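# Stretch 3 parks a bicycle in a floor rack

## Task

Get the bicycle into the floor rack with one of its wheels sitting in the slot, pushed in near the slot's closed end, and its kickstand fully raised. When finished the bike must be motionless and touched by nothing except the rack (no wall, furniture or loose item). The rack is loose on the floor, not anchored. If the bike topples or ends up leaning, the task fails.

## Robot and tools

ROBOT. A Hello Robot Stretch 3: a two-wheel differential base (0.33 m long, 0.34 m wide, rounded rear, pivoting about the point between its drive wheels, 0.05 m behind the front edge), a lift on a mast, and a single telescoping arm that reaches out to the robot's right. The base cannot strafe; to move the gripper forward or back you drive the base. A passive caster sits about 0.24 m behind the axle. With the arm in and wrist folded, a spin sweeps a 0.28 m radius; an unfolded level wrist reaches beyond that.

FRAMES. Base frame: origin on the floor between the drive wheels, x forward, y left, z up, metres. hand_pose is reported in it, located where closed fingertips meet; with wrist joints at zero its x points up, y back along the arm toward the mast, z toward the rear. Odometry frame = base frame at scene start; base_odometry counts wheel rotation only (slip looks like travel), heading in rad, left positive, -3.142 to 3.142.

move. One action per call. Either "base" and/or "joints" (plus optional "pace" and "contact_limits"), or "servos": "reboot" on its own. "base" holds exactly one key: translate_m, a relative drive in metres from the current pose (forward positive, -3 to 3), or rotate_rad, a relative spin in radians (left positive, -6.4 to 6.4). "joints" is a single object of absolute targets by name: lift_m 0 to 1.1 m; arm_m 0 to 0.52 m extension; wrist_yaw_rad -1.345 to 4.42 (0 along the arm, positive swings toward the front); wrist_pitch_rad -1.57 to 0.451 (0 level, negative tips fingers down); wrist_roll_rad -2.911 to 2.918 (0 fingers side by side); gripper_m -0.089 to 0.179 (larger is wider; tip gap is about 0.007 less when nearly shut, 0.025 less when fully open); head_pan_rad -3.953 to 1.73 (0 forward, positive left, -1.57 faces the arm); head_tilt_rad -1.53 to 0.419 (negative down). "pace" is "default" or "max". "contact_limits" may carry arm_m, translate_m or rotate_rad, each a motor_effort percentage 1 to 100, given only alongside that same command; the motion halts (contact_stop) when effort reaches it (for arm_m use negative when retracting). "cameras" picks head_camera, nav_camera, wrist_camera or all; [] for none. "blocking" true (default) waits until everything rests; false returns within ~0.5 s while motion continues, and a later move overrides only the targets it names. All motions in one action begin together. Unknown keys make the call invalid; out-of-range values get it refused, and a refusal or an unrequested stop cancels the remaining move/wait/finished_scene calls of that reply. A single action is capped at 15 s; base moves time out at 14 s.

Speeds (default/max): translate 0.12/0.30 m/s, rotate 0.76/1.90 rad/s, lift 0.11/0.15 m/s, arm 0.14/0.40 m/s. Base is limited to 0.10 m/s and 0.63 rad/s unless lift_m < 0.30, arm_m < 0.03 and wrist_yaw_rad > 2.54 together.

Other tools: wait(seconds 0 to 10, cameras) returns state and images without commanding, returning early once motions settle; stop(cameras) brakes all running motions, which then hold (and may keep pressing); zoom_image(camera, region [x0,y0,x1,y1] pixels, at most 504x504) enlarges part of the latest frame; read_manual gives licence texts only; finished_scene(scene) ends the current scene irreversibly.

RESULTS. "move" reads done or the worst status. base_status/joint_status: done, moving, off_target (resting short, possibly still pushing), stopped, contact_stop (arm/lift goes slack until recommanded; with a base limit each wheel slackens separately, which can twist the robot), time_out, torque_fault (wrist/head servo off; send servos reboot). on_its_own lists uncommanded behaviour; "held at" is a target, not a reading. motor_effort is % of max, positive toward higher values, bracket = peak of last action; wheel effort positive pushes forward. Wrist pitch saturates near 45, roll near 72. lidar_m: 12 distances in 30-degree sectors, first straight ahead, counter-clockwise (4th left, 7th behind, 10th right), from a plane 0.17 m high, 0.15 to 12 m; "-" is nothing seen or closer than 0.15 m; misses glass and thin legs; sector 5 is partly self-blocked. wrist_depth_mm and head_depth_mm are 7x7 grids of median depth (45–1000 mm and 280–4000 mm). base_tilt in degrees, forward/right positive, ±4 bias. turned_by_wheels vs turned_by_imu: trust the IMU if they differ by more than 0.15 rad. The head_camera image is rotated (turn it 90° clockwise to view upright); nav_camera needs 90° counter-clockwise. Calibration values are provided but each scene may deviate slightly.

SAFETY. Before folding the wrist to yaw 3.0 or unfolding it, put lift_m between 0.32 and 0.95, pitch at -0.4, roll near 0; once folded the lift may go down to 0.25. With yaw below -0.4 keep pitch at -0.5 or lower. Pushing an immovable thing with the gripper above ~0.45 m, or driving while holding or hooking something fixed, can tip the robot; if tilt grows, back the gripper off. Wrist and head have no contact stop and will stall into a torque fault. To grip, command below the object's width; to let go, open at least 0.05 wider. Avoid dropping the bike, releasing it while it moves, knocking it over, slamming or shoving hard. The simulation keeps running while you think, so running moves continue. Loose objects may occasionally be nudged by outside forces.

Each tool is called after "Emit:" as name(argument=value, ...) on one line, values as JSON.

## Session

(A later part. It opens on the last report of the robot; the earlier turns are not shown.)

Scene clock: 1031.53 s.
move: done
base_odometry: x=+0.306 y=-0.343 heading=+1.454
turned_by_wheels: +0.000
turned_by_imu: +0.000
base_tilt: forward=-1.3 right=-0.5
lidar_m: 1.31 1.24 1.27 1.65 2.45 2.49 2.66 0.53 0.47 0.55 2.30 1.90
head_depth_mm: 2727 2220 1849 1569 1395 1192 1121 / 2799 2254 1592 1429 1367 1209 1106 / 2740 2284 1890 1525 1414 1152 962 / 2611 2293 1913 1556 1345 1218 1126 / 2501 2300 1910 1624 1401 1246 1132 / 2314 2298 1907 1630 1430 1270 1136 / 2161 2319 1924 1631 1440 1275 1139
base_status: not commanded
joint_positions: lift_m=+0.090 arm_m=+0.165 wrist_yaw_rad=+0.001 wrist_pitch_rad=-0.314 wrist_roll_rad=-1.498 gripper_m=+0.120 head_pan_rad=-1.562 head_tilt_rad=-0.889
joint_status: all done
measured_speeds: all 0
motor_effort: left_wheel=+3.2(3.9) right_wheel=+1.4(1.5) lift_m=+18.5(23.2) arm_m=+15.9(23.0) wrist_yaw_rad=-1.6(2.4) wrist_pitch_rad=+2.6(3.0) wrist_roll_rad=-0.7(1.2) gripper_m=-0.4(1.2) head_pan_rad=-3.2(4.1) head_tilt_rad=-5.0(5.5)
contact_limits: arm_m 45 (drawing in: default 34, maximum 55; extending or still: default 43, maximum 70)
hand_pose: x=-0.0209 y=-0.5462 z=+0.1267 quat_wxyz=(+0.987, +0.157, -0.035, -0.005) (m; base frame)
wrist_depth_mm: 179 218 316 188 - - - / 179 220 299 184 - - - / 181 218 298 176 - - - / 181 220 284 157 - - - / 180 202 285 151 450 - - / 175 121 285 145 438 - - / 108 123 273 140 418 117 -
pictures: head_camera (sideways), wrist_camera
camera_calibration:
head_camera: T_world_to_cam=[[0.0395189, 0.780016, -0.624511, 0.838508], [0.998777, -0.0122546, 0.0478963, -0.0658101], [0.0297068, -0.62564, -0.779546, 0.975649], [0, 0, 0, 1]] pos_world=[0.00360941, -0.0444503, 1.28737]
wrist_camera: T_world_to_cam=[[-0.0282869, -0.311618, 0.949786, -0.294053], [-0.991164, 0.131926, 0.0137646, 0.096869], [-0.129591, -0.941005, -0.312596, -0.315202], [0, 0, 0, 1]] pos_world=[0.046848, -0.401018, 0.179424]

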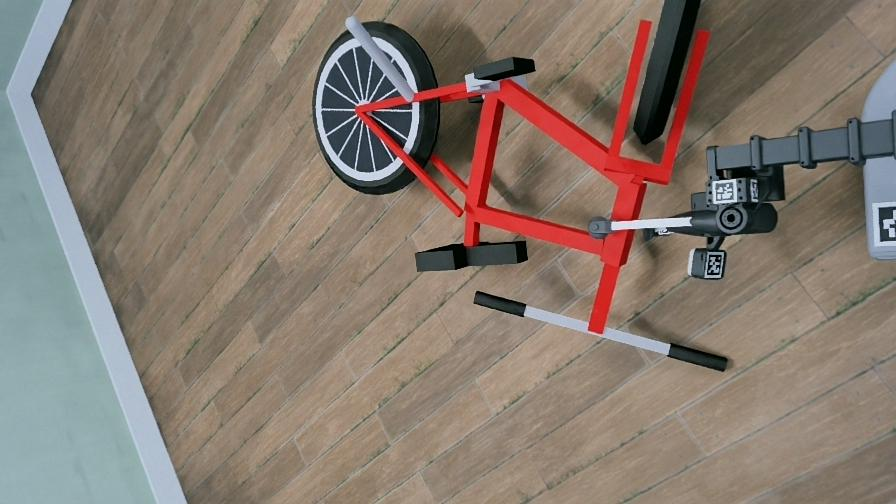

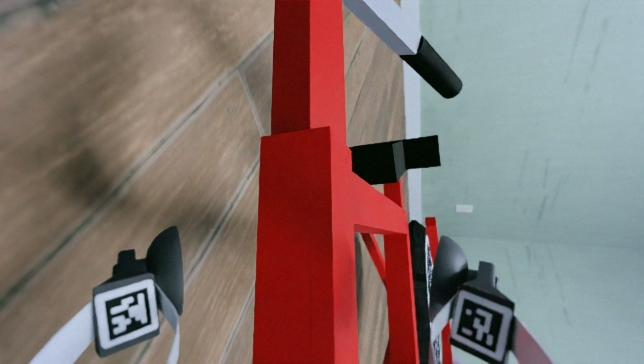

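Emit:
move(joints={"gripper_m":-0.05,"wrist_roll_rad":-1.5}, cameras=["wrist_camera"])

Scene clock: 1035.87 s.
move: done
base_odometry: x=+0.306 y=-0.343 heading=+1.454
turned_by_wheels: +0.000
turned_by_imu: +0.000
base_tilt: forward=-1.4 right=-0.4
lidar_m: 1.32 1.24 1.27 1.66 2.45 2.49 2.65 0.53 0.47 0.55 2.30 1.90
head_depth_mm: 2716 2244 1867 1569 1393 1192 1119 / 2796 2229 1599 1425 1370 1206 1107 / 2716 2260 1906 1516 1412 1161 960 / 2597 2283 1899 1551 1352 1221 1131 / 2481 2307 1905 1627 1397 1243 1139 / 2297 2309 1900 1624 1430 1265 1136 / 2165 2304 1924 1648 1436 1268 1142
base_status: not commanded
joint_positions: lift_m=+0.090 arm_m=+0.165 wrist_yaw_rad=+0.000 wrist_pitch_rad=-0.322 wrist_roll_rad=-1.502 gripper_m=-0.049 head_pan_rad=-1.562 head_tilt_rad=-0.889
joint_status: all done
measured_speeds: all 0
motor_effort: left_wheel=+3.2(4.0) right_wheel=+0.9(1.6) lift_m=+26.9(26.9) arm_m=+4.6(13.1) wrist_yaw_rad=-0.2(3.4) wrist_pitch_rad=+4.2(4.6) wrist_roll_rad=+0.4(1.0) gripper_m=-25.2(98.0) head_pan_rad=-2.9(4.2) head_tilt_rad=-4.7(5.8)
contact_limits: arm_m 45 (drawing in: default 34, maximum 55; extending or still: default 43, maximum 70)
hand_pose: x=-0.0214 y=-0.5455 z=+0.1248 quat_wxyz=(+0.986, +0.161, -0.034, -0.006) (m; base frame)
wrist_depth_mm: 176 213 307 187 304 - - / 176 216 296 181 - - - / 176 216 291 172 - - - / 178 218 299 157 - - - / 178 219 278 147 484 - - / 178 220 128 141 162 - - / 179 203 124 137 122 - -
pictures: wrist_camera
camera_calibration:
wrist_camera: T_world_to_cam=[[-0.0250804, -0.318967, 0.947434, -0.295697], [-0.991014, 0.132491, 0.0183708, 0.0960882], [-0.131386, -0.938459, -0.319424, -0.312914], [0, 0, 0, 1]] pos_world=[0.0466961, -0.400705, 0.178436]

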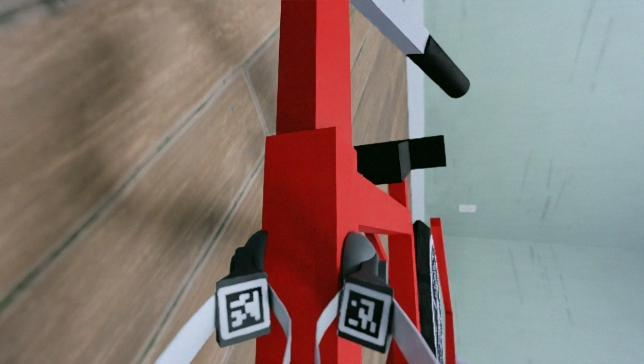

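Emit:
move(base={"translate_m":-0.012}, joints={"lift_m":0.13,"wrist_roll_rad":-1.41}, cameras=["wrist_camera"])

Scene clock: 1044.83 s.
move: done
base_odometry: x=+0.305 y=-0.355 heading=+1.454
turned_by_wheels: +0.000
turned_by_imu: +0.000
base_tilt: forward=-1.4 right=-0.5
lidar_m: 1.33 1.25 1.27 1.67 2.44 2.48 2.64 0.53 0.46 0.54 2.30 1.92
head_depth_mm: 2705 2221 1861 1576 1407 1201 1118 / 2816 2259 1598 1426 1360 1212 1109 / 2724 2268 1879 1521 1415 922 1117 / 2635 2276 1895 1592 1356 1194 1132 / 2483 2305 1901 1626 1401 1265 1136 / 2344 2312 1910 1635 1424 1264 1135 / 2184 2285 1936 1651 1437 1269 1139
base_status: done
joint_positions: lift_m=+0.130 arm_m=+0.165 wrist_yaw_rad=+0.050 wrist_pitch_rad=-0.405 wrist_roll_rad=-1.414 gripper_m=-0.046 head_pan_rad=-1.562 head_tilt_rad=-0.889
joint_status: all done
measured_speeds: all 0
on_its_own: wrist_yaw_rad is held at +0.049, not at your +0.000, by its stall guard, which is not easing now; wrist_pitch_rad is at rest, and its effort (+19.4) is outside its rest range (-8 to +12)
motor_effort: left_wheel=+1.6(8.0) right_wheel=-2.1(14.9) lift_m=+20.9(45.4) arm_m=+17.3(21.6) wrist_yaw_rad=-1.0(32.8) wrist_pitch_rad=+19.4(20.5) wrist_roll_rad=+1.2(6.0) gripper_m=-17.8(18.4) head_pan_rad=-2.9(4.0) head_tilt_rad=-5.0(5.5)
contact_limits: arm_m 45 (drawing in: default 34, maximum 55; extending or still: default 43, maximum 70)
hand_pose: x=-0.0100 y=-0.5358 z=+0.1457 quat_wxyz=(+0.977, +0.203, -0.071, +0.009) (m; base frame)
wrist_depth_mm: 200 248 326 262 - - - / 200 248 307 568 881 - - / 197 243 300 554 - - - / 195 244 287 189 480 - - / 195 239 283 171 464 - - / 195 240 127 141 633 - - / 193 222 123 148 423 - -
pictures: wrist_camera
camera_calibration:
wrist_camera: T_world_to_cam=[[-0.0931258, -0.398949, 0.912232, -0.350545], [-0.992048, 0.115089, -0.0509415, 0.106467], [-0.0846652, -0.909722, -0.406495, -0.267084], [0, 0, 0, 1]] pos_world=[0.0503628, -0.395075, 0.216634]

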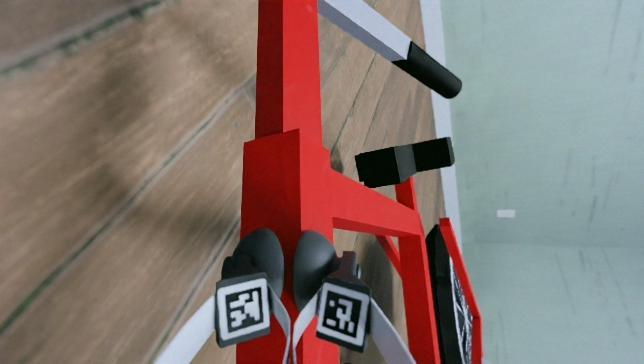

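Emit:
move(joints={"gripper_m":0.12}, cameras=[])

Emit:
move(joints={"arm_m":0.03}, cameras=[])

Emit:
move(joints={"lift_m":0.42,"wrist_pitch_rad":-1.57,"wrist_roll_rad":0.18,"wrist_yaw_rad":0.0}, base={"translate_m":0.19}, cameras=[])

Emit:
move(joints={"arm_m":0.46})

Scene clock: 1069.20 s.
move: done
base_odometry: x=+0.305 y=-0.355 heading=+1.454
turned_by_wheels: +0.000
turned_by_imu: +0.000
base_tilt: forward=-1.3 right=-0.5
lidar_m: 1.33 1.25 1.28 1.67 2.44 2.48 2.65 0.53 0.46 0.55 2.30 1.92
head_depth_mm: 2704 2242 1866 1555 1403 1203 1121 / 2826 2242 1596 1412 1360 1214 1111 / 2724 2254 1891 1510 1417 921 1109 / 2629 2279 1898 1597 1348 1198 1132 / 2481 2276 1900 1629 1406 1265 1134 / 2331 2309 1917 1648 1429 1265 1132 / 2201 2308 1929 1638 1433 1270 1142
base_status: not commanded
joint_positions: lift_m=+0.130 arm_m=+0.165 wrist_yaw_rad=+0.052 wrist_pitch_rad=-0.322 wrist_roll_rad=-1.414 gripper_m=+0.120 head_pan_rad=-1.562 head_tilt_rad=-0.889
joint_status: all done
measured_speeds: all 0
on_its_own: wrist_yaw_rad is held at +0.049, not at your +0.000, by its stall guard, which is not easing now
motor_effort: left_wheel=+2.3(2.6) right_wheel=-1.9(2.2) lift_m=+22.0(23.5) arm_m=-8.1(8.3) wrist_yaw_rad=-0.9(5.5) wrist_pitch_rad=+4.1(21.2) wrist_roll_rad=+0.9(1.3) gripper_m=+0.7(81.5) head_pan_rad=-3.3(4.3) head_tilt_rad=-4.7(5.6)
contact_limits: arm_m 45 (drawing in: default 34, maximum 55; extending or still: default 43, maximum 70)
hand_pose: x=-0.0091 y=-0.5452 z=+0.1649 quat_wxyz=(+0.984, +0.162, -0.073, +0.013) (m; base frame)
wrist_depth_mm: 221 279 215 306 - - - / 216 274 203 658 - - - / 217 275 191 717 - - - / 214 270 173 377 - - - / 213 245 166 316 - - - / 205 121 159 594 435 - - / 109 124 152 638 430 117 -
pictures: none
No camera images: "cameras" was empty.

Scene clock: 1071.43 s.
move: done
base_odometry: x=+0.305 y=-0.355 heading=+1.454
turned_by_wheels: +0.000
turned_by_imu: +0.000
base_tilt: forward=-1.4 right=-0.5
lidar_m: 1.33 1.25 1.28 1.67 2.44 2.48 2.65 0.53 0.46 0.54 2.31 1.92
head_depth_mm: 2680 2240 1863 1566 1402 1206 1127 / 2834 2258 1597 1425 1361 1210 1103 / 2735 2280 1891 1515 1416 1232 839 / 2617 2284 1883 1588 1353 1236 965 / 2496 2288 1901 1617 1408 1258 1137 / 2312 2294 1916 1636 1433 1256 1141 / 2198 2314 1925 1637 1437 1278 1135
base_status: not commanded
joint_positions: lift_m=+0.130 arm_m=+0.030 wrist_yaw_rad=+0.051 wrist_pitch_rad=-0.321 wrist_roll_rad=-1.414 gripper_m=+0.120 head_pan_rad=-1.562 head_tilt_rad=-0.889
joint_status: all done
measured_speeds: all 0
on_its_own: wrist_yaw_rad is held at +0.049, not at your +0.000, by its stall guard, which is not easing now
motor_effort: left_wheel=+1.9(2.4) right_wheel=-1.9(2.2) lift_m=+24.0(24.0) arm_m=-14.4(20.6) wrist_yaw_rad=-0.5(3.5) wrist_pitch_rad=+3.7(4.3) wrist_roll_rad=+0.8(1.4) gripper_m=-0.1(1.5) head_pan_rad=-3.4(3.9) head_tilt_rad=-4.9(5.5)
hand_pose: x=-0.0093 y=-0.4102 z=+0.1651 quat_wxyz=(+0.984, +0.162, -0.073, +0.012) (m; base frame)
wrist_depth_mm: 222 280 390 398 - - - / 219 279 401 415 - - - / 217 273 401 338 - - - / 215 272 390 306 - - - / 213 246 383 294 656 - - / 204 120 382 275 568 - - / 109 123 352 262 292 118 -
pictures: none
No camera images: "cameras" was empty.

Scene clock: 1074.90 s.
move: done
base_odometry: x=+0.327 y=-0.166 heading=+1.454
turned_by_wheels: +0.000
turned_by_imu: +0.001
base_tilt: forward=-1.3 right=-0.4
lidar_m: 1.16 1.10 1.12 1.46 2.54 2.59 2.82 0.59 0.57 0.73 2.20 1.68
head_depth_mm: 2765 2230 1598 1460 1329 1224 1119 / 2771 2271 1875 1513 1383 1246 564 / 2638 2268 1897 1584 1412 1260 607 / 2540 2275 1883 1627 1391 1239 1096 / 2334 2336 1918 1637 1415 1264 1135 / 2233 2296 1911 1629 1429 1277 1136 / 2075 2259 1917 1639 1426 1278 1143
base_status: done
joint_positions: lift_m=+0.420 arm_m=+0.030 wrist_yaw_rad=+0.002 wrist_pitch_rad=-1.549 wrist_roll_rad=+0.175 gripper_m=+0.120 head_pan_rad=-1.562 head_tilt_rad=-0.889
joint_status: all done
joint sent to its limit — wrist_pitch_rad, lower limit.
measured_speeds: all 0
motor_effort: left_wheel=+2.3(8.5) right_wheel=+0.6(5.7) lift_m=+33.3(41.0) arm_m=-11.8(14.9) wrist_yaw_rad=-4.1(19.8) wrist_pitch_rad=-1.3(28.0) wrist_roll_rad=+1.4(18.3) gripper_m=+0.4(2.3) head_pan_rad=-3.2(4.1) head_tilt_rad=-4.8(6.3)
hand_pose: x=-0.0217 y=-0.1565 z=+0.3020 quat_wxyz=(+0.460, +0.450, -0.547, -0.536) (m; base frame)
wrist_depth_mm: 443 440 440 439 442 444 442 / 444 448 449 447 455 451 456 / 457 456 464 461 462 467 461 / 464 464 472 361 310 467 477 / 474 474 472 311 313 314 485 / 472 121 485 318 316 319 496 / 108 493 486 323 325 117 509
pictures: none
No camera images: "cameras" was empty.

Scene clock: 1079.27 s.
move: done
base_odometry: x=+0.327 y=-0.166 heading=+1.454
turned_by_wheels: +0.000
turned_by_imu: +0.000
base_tilt: forward=-1.4 right=-0.5
lidar_m: 1.16 1.10 1.12 1.46 2.54 2.60 2.80 0.59 0.57 0.73 2.20 1.68
head_depth_mm: 2804 2233 1587 1444 1333 1231 1125 / 2722 2256 1866 1517 1376 635 568 / 2666 2293 1894 859 1340 1250 1130 / 2547 2274 1894 1553 1396 1235 1133 / 2343 2271 1909 1624 1424 1264 1133 / 2227 2288 1898 1642 1427 1268 1137 / 2110 2272 1928 1646 1439 1277 1137
base_status: not commanded
joint_positions: lift_m=+0.420 arm_m=+0.460 wrist_yaw_rad=+0.001 wrist_pitch_rad=-1.550 wrist_roll_rad=+0.177 gripper_m=+0.120 head_pan_rad=-1.562 head_tilt_rad=-0.889
joint_status: all done
measured_speeds: all 0
motor_effort: left_wheel=+2.0(2.5) right_wheel=+0.4(0.8) lift_m=+33.5(34.6) arm_m=+15.7(25.7) wrist_yaw_rad=+1.5(3.0) wrist_pitch_rad=-1.0(1.4) wrist_roll_rad=+0.9(1.8) gripper_m=+0.5(1.4) head_pan_rad=-2.9(4.4) head_tilt_rad=-4.8(5.8)
hand_pose: x=-0.0217 y=-0.5862 z=+0.3020 quat_wxyz=(+0.459, +0.449, -0.547, -0.537) (m; base frame)
wrist_depth_mm: 436 439 436 436 438 335 449 / 446 443 451 449 449 338 457 / 452 453 456 455 461 460 464 / 463 463 462 349 345 464 343 / 477 471 471 473 481 330 323 / 484 120 483 478 480 490 359 / 108 488 499 502 505 118 501
pictures: head_camera (sideways), nav_camera (sideways), wrist_camera
camera_calibration:
head_camera: T_world_to_cam=[[0.039533, 0.780023, -0.6245, 0.838493], [0.998777, -0.0122734, 0.047896, -0.0658097], [0.0296953, -0.62563, -0.779555, 0.97566], [0, 0, 0, 1]] pos_world=[0.0036086, -0.0444501, 1.28737]
nav_camera: T_world_to_cam=[[0.0109591, -0.779435, 0.626387, -0.771366], [-0.998117, -0.0463354, -0.0401939, 0.110962], [0.0603525, -0.624767, -0.778475, 0.968757], [0, 0, 0, 1]] pos_world=[0.0607401, 0.00915984, 1.24179]
wrist_camera: T_world_to_cam=[[-0.99117, 0.132543, -0.00384255, 0.0544709], [0.131307, 0.985134, 0.110765, 0.594155], [0.0184666, 0.109283, -0.993839, 0.52655], [0, 0, 0, 1]] pos_world=[-0.0337503, -0.650085, 0.457703]

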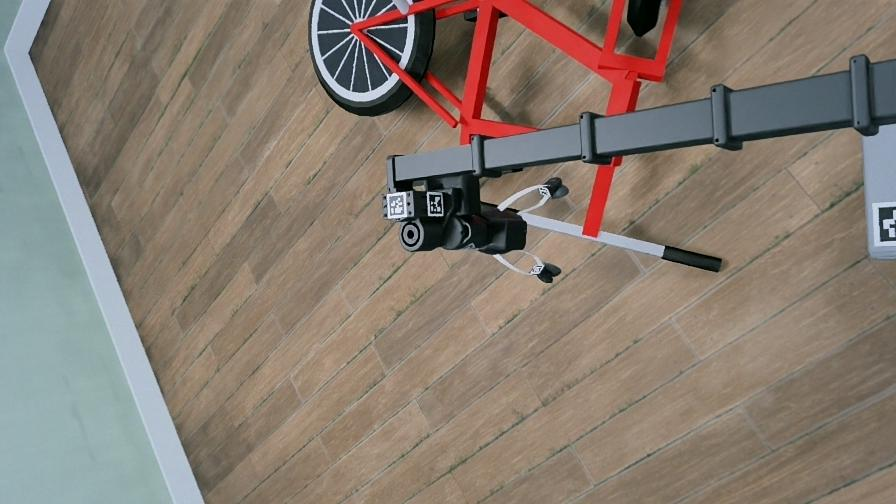

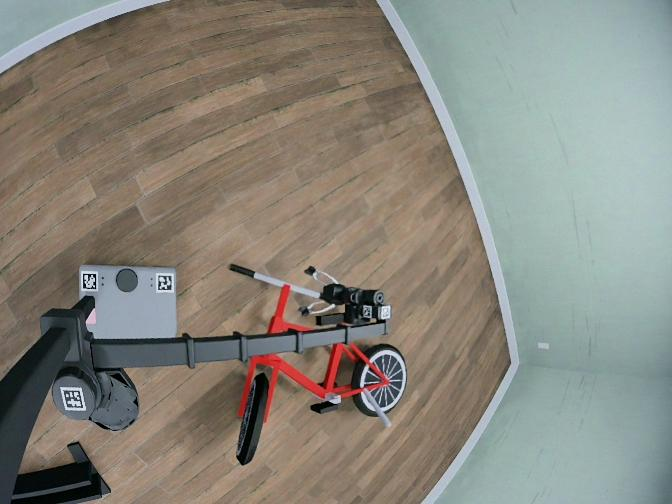

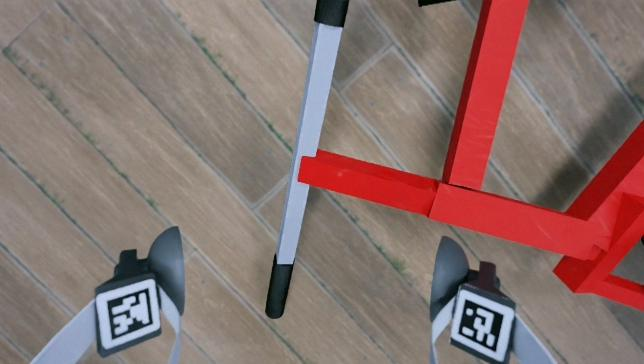

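Emit:
move(joints={"arm_m":0.45,"wrist_roll_rad":0.3,"lift_m":0.3}, cameras=[])

Emit:
move(joints={"lift_m":0.222}, cameras=["wrist_camera"])

Scene clock: 1093.57 s.
move: done
base_odometry: x=+0.327 y=-0.166 heading=+1.454
turned_by_wheels: +0.000
turned_by_imu: +0.000
base_tilt: forward=-1.3 right=-0.5
lidar_m: 1.16 1.10 1.12 1.46 2.54 2.59 2.82 0.59 0.57 0.73 2.20 1.68
head_depth_mm: 2795 2241 1591 1461 1329 1226 1121 / 2728 2264 1874 1512 1377 1214 686 / 2618 2282 1886 1421 1103 1239 1125 / 2538 2276 1886 1625 1372 1238 1129 / 2367 2281 1904 1622 1419 1265 1136 / 2213 2299 1914 1638 1432 1262 1141 / 2081 2245 1920 1644 1435 1273 1141
base_status: not commanded
joint_positions: lift_m=+0.300 arm_m=+0.450 wrist_yaw_rad=+0.001 wrist_pitch_rad=-1.550 wrist_roll_rad=+0.295 gripper_m=+0.120 head_pan_rad=-1.562 head_tilt_rad=-0.889
joint_status: all done
measured_speeds: all 0
motor_effort: left_wheel=+2.1(2.4) right_wheel=+0.5(0.8) lift_m=+18.9(31.7) arm_m=-14.0(20.1) wrist_yaw_rad=-1.2(1.8) wrist_pitch_rad=-1.0(1.3) wrist_roll_rad=+1.7(2.3) gripper_m=+0.2(1.2) head_pan_rad=-3.5(3.8) head_tilt_rad=-5.0(5.6)
hand_pose: x=-0.0217 y=-0.5761 z=+0.1820 quat_wxyz=(+0.426, +0.417, -0.573, -0.562) (m; base frame)
wrist_depth_mm: 320 325 327 322 325 325 324 / 324 328 326 329 332 329 330 / 335 332 338 336 338 229 341 / 342 341 340 223 218 210 206 / 346 347 347 349 350 351 206 / 351 120 359 357 362 361 363 / 108 123 366 361 367 117 372
pictures: none
No camera images: "cameras" was empty.

Scene clock: 1095.10 s.
move: done
base_odometry: x=+0.327 y=-0.166 heading=+1.454
turned_by_wheels: +0.000
turned_by_imu: +0.000
base_tilt: forward=-1.3 right=-0.4
lidar_m: 1.16 1.10 1.12 1.46 2.54 2.60 2.80 0.59 0.57 0.73 2.20 1.68
head_depth_mm: 2764 2238 1601 1446 1330 1223 1131 / 2783 2245 1877 1507 1378 1229 763 / 2643 2255 1878 1581 1019 1218 1117 / 2503 2288 1901 1608 1347 1249 1135 / 2364 2281 1907 1635 1411 1262 1136 / 2212 2317 1918 1634 1441 1266 1139 / 2090 2266 1930 1647 1433 1280 1141
base_status: not commanded
joint_positions: lift_m=+0.222 arm_m=+0.450 wrist_yaw_rad=+0.000 wrist_pitch_rad=-1.556 wrist_roll_rad=+0.298 gripper_m=+0.120 head_pan_rad=-1.562 head_tilt_rad=-0.889
joint_status: all done
measured_speeds: all 0
motor_effort: left_wheel=+1.7(2.4) right_wheel=+0.2(0.7) lift_m=+19.3(23.5) arm_m=-12.8(14.5) wrist_yaw_rad=+0.7(1.5) wrist_pitch_rad=+0.0(1.4) wrist_roll_rad=+0.2(1.9) gripper_m=+0.5(1.2) head_pan_rad=-2.5(4.3) head_tilt_rad=-5.0(5.6)
hand_pose: x=-0.0216 y=-0.5747 z=+0.1041 quat_wxyz=(+0.423, +0.417, -0.573, -0.565) (m; base frame)
wrist_depth_mm: 247 245 246 248 249 251 250 / 252 249 250 255 253 257 254 / 254 256 258 256 259 259 153 / 261 262 265 143 139 144 138 / 265 269 267 271 146 141 132 / 272 120 274 275 275 277 282 / 107 123 280 281 284 117 284
pictures: wrist_camera
camera_calibration:
wrist_camera: T_world_to_cam=[[-0.967547, 0.252644, -0.00478855, 0.121814], [0.250377, 0.961076, 0.11681, 0.592827], [0.0341137, 0.111821, -0.993143, 0.330343], [0, 0, 0, 1]] pos_world=[-0.0418386, -0.637466, 0.259413]

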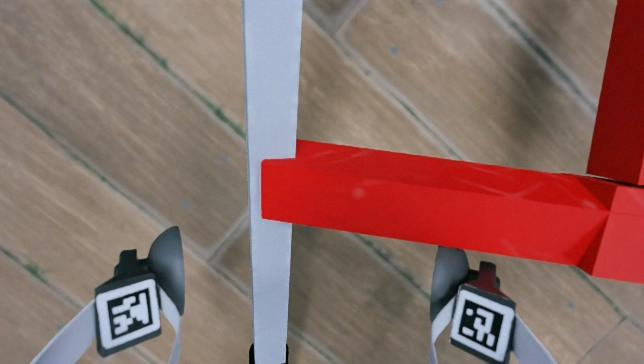

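Emit:
move(base={"translate_m":0.014}, joints={"arm_m":0.44}, cameras=[])

Emit:
move(joints={"gripper_m":-0.05})

Scene clock: 1101.67 s.
move: done
base_odometry: x=+0.329 y=-0.153 heading=+1.454
turned_by_wheels: +0.000
turned_by_imu: +0.000
base_tilt: forward=-1.3 right=-0.4
lidar_m: 1.15 1.09 1.11 1.44 2.55 2.60 2.82 0.60 0.58 0.73 2.19 1.66
head_depth_mm: 2778 2234 1593 1460 1332 1229 1122 / 2742 2246 1865 1537 1384 1233 764 / 2606 2289 1896 1592 1014 1220 1114 / 2545 2255 1905 1611 1347 1248 1132 / 2360 2289 1897 1624 1427 1269 1135 / 2225 2299 1913 1627 1426 1261 1140 / 2088 2249 1931 1646 1424 1268 1142
base_status: done
joint_positions: lift_m=+0.222 arm_m=+0.440 wrist_yaw_rad=+0.000 wrist_pitch_rad=-1.556 wrist_roll_rad=+0.298 gripper_m=+0.120 head_pan_rad=-1.562 head_tilt_rad=-0.889
joint_status: all done
measured_speeds: all 0
motor_effort: left_wheel=+3.2(6.8) right_wheel=+1.5(4.7) lift_m=+21.2(22.1) arm_m=-14.9(21.4) wrist_yaw_rad=-0.1(0.9) wrist_pitch_rad=+0.0(0.3) wrist_roll_rad=+0.4(0.6) gripper_m=-0.2(1.2) head_pan_rad=-3.3(4.0) head_tilt_rad=-4.6(5.7)
hand_pose: x=-0.0216 y=-0.5647 z=+0.1041 quat_wxyz=(+0.423, +0.417, -0.573, -0.565) (m; base frame)
wrist_depth_mm: 247 245 248 126 250 252 251 / 249 250 251 249 255 256 256 / 256 257 259 142 153 257 260 / 262 262 262 148 143 138 131 / 263 266 272 268 272 272 143 / 268 120 274 277 275 278 278 / 108 123 280 283 284 117 284
pictures: none
No camera images: "cameras" was empty.

Scene clock: 1103.90 s.
move: done
base_odometry: x=+0.329 y=-0.152 heading=+1.455
turned_by_wheels: +0.000
turned_by_imu: +0.001
base_tilt: forward=-1.4 right=-0.4
lidar_m: 1.15 1.09 1.11 1.44 2.55 2.60 2.82 0.60 0.57 0.73 2.19 1.66
head_depth_mm: 2757 2232 1601 1461 1330 1229 1118 / 2746 2252 1871 1541 1383 1230 762 / 2652 2255 1887 1582 1016 1222 1114 / 2545 2294 1899 1614 1357 1244 1131 / 2372 2269 1900 1626 1420 1265 1137 / 2212 2331 1913 1629 1419 1264 1137 / 2075 2269 1934 1648 1432 1271 1144
base_status: not commanded
joint_positions: lift_m=+0.222 arm_m=+0.440 wrist_yaw_rad=+0.000 wrist_pitch_rad=-1.552 wrist_roll_rad=+0.298 gripper_m=-0.049 head_pan_rad=-1.562 head_tilt_rad=-0.889
joint_status: all done
measured_speeds: all 0
motor_effort: left_wheel=+7.3(7.4) right_wheel=-12.8(13.0) lift_m=+22.8(23.3) arm_m=-13.7(14.7) wrist_yaw_rad=-0.3(1.4) wrist_pitch_rad=-0.8(1.1) wrist_roll_rad=+0.5(0.6) gripper_m=-17.8(94.3) head_pan_rad=-3.2(4.2) head_tilt_rad=-4.9(5.7)
hand_pose: x=-0.0216 y=-0.5657 z=+0.1041 quat_wxyz=(+0.424, +0.416, -0.574, -0.564) (m; base frame)
wrist_depth_mm: 247 247 249 125 251 250 251 / 251 254 254 250 253 256 258 / 255 257 259 141 154 260 259 / 263 264 262 149 143 138 133 / 264 267 270 268 274 269 142 / 271 272 269 129 277 277 283 / 277 278 120 126 284 283 285
pictures: head_camera (sideways), nav_camera (sideways), wrist_camera
camera_calibration:
head_camera: T_world_to_cam=[[0.039533, 0.780038, -0.624483, 0.83847], [0.998777, -0.0122746, 0.0478956, -0.0658091], [0.029695, -0.625612, -0.779569, 0.975679], [0, 0, 0, 1]] pos_world=[0.00360859, -0.0444497, 1.28737]
nav_camera: T_world_to_cam=[[0.0109591, -0.779449, 0.62637, -0.771343], [-0.998117, -0.0463344, -0.0401948, 0.110964], [0.0603523, -0.62475, -0.778489, 0.968775], [0, 0, 0, 1]] pos_world=[0.06074, 0.0091612, 1.24179]
wrist_camera: T_world_to_cam=[[-0.967553, 0.252602, -0.00580742, 0.11963], [0.250356, 0.961545, 0.112932, 0.58489], [0.034111, 0.107814, -0.993586, 0.327041], [0, 0, 0, 1]] pos_world=[-0.0418377, -0.627877, 0.259585]

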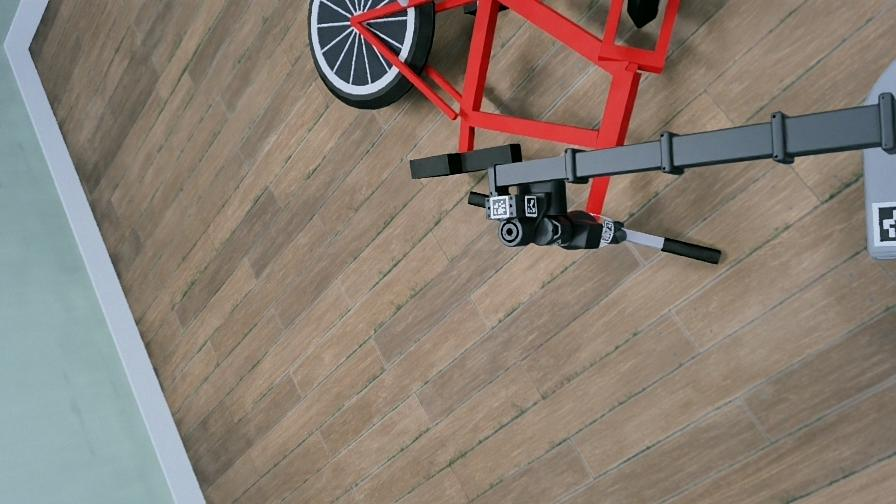

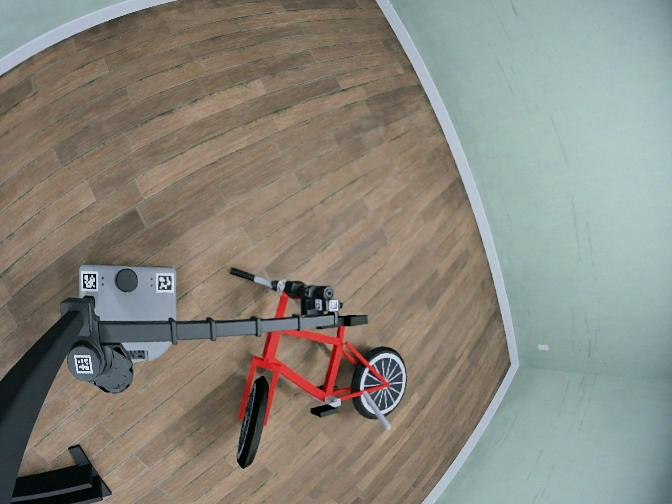

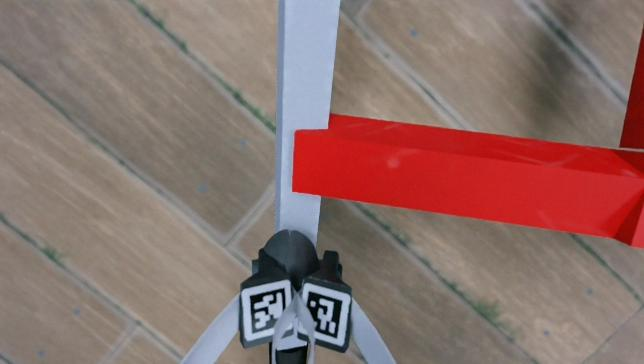

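Emit:
zoom_image(camera="wrist_camera", region=[180, 100, 420, 364])

Scaled by 1.909.

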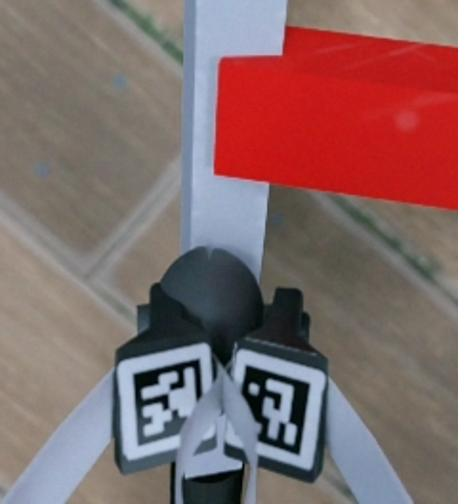

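Emit:
move(joints={"gripper_m":0.06}, cameras=[])

Emit:
move(joints={"lift_m":0.192}, cameras=["wrist_camera"])

Scene clock: 1111.73 s.
move: done
base_odometry: x=+0.329 y=-0.152 heading=+1.454
turned_by_wheels: +0.000
turned_by_imu: +0.000
base_tilt: forward=-1.3 right=-0.5
lidar_m: 1.15 1.09 1.11 1.44 2.55 2.60 2.81 0.60 0.57 0.73 2.19 1.66
head_depth_mm: 2774 2242 1594 1463 1324 1230 1125 / 2737 2267 1868 1538 1371 1227 760 / 2653 2252 1886 1582 1019 1221 1112 / 2541 2279 1910 1622 1364 1239 1130 / 2340 2287 1906 1628 1428 1261 1136 / 2188 2294 1908 1622 1430 1269 1141 / 2054 2225 1923 1649 1435 1276 1146
base_status: not commanded
joint_positions: lift_m=+0.222 arm_m=+0.440 wrist_yaw_rad=+0.000 wrist_pitch_rad=-1.552 wrist_roll_rad=+0.298 gripper_m=+0.060 head_pan_rad=-1.562 head_tilt_rad=-0.889
joint_status: all done
measured_speeds: all 0
motor_effort: left_wheel=+4.8(8.5) right_wheel=-5.2(14.7) lift_m=+25.8(26.4) arm_m=-10.4(11.8) wrist_yaw_rad=+0.0(1.7) wrist_pitch_rad=-0.6(1.2) wrist_roll_rad=+0.0(0.8) gripper_m=+0.5(81.2) head_pan_rad=-3.5(4.1) head_tilt_rad=-5.4(5.4)
hand_pose: x=-0.0216 y=-0.5655 z=+0.1041 quat_wxyz=(+0.424, +0.416, -0.574, -0.564) (m; base frame)
wrist_depth_mm: 246 247 246 126 248 252 252 / 250 252 251 253 256 254 257 / 254 256 259 141 155 260 261 / 258 263 262 148 143 138 132 / 264 268 266 270 270 271 142 / 272 272 135 273 144 280 281 / 280 275 279 281 124 286 288
pictures: none
No camera images: "cameras" was empty.

Scene clock: 1112.80 s.
move: done
base_odometry: x=+0.329 y=-0.152 heading=+1.454
turned_by_wheels: +0.000
turned_by_imu: +0.000
base_tilt: forward=-1.3 right=-0.4
lidar_m: 1.15 1.09 1.11 1.44 2.55 2.60 2.82 0.60 0.58 0.73 2.19 1.66
head_depth_mm: 2796 2231 1595 1454 1329 1228 1117 / 2753 2252 1855 1543 1384 1251 954 / 2647 2290 1874 1576 1040 1212 1110 / 2543 2266 1899 1629 1363 1251 1131 / 2355 2307 1906 1632 1427 1262 1138 / 2180 2302 1924 1632 1428 1258 1141 / 2074 2246 1925 1635 1434 1269 1146
base_status: not commanded
joint_positions: lift_m=+0.192 arm_m=+0.440 wrist_yaw_rad=+0.000 wrist_pitch_rad=-1.552 wrist_roll_rad=+0.298 gripper_m=+0.060 head_pan_rad=-1.562 head_tilt_rad=-0.889
joint_status: all done
measured_speeds: all 0
motor_effort: left_wheel=+4.2(4.6) right_wheel=-5.0(5.4) lift_m=+18.4(24.5) arm_m=-9.4(10.7) wrist_yaw_rad=-0.8(1.1) wrist_pitch_rad=-0.6(0.8) wrist_roll_rad=+0.3(0.8) gripper_m=+0.2(1.3) head_pan_rad=-3.4(3.9) head_tilt_rad=-4.9(5.5)
hand_pose: x=-0.0216 y=-0.5655 z=+0.0741 quat_wxyz=(+0.424, +0.416, -0.574, -0.564) (m; base frame)
wrist_depth_mm: 217 218 217 100 220 220 223 / 220 223 221 108 225 226 226 / 226 227 227 110 119 228 232 / 231 234 234 117 111 107 104 / 235 238 236 141 158 115 112 / 241 242 134 242 133 246 249 / 246 244 170 247 124 250 253
pictures: wrist_camera
camera_calibration:
wrist_camera: T_world_to_cam=[[-0.967547, 0.25263, -0.00562659, 0.119413], [0.250379, 0.961457, 0.113621, 0.587999], [0.0341137, 0.108524, -0.993508, 0.297632], [0, 0, 0, 1]] pos_world=[-0.0418387, -0.627804, 0.229563]

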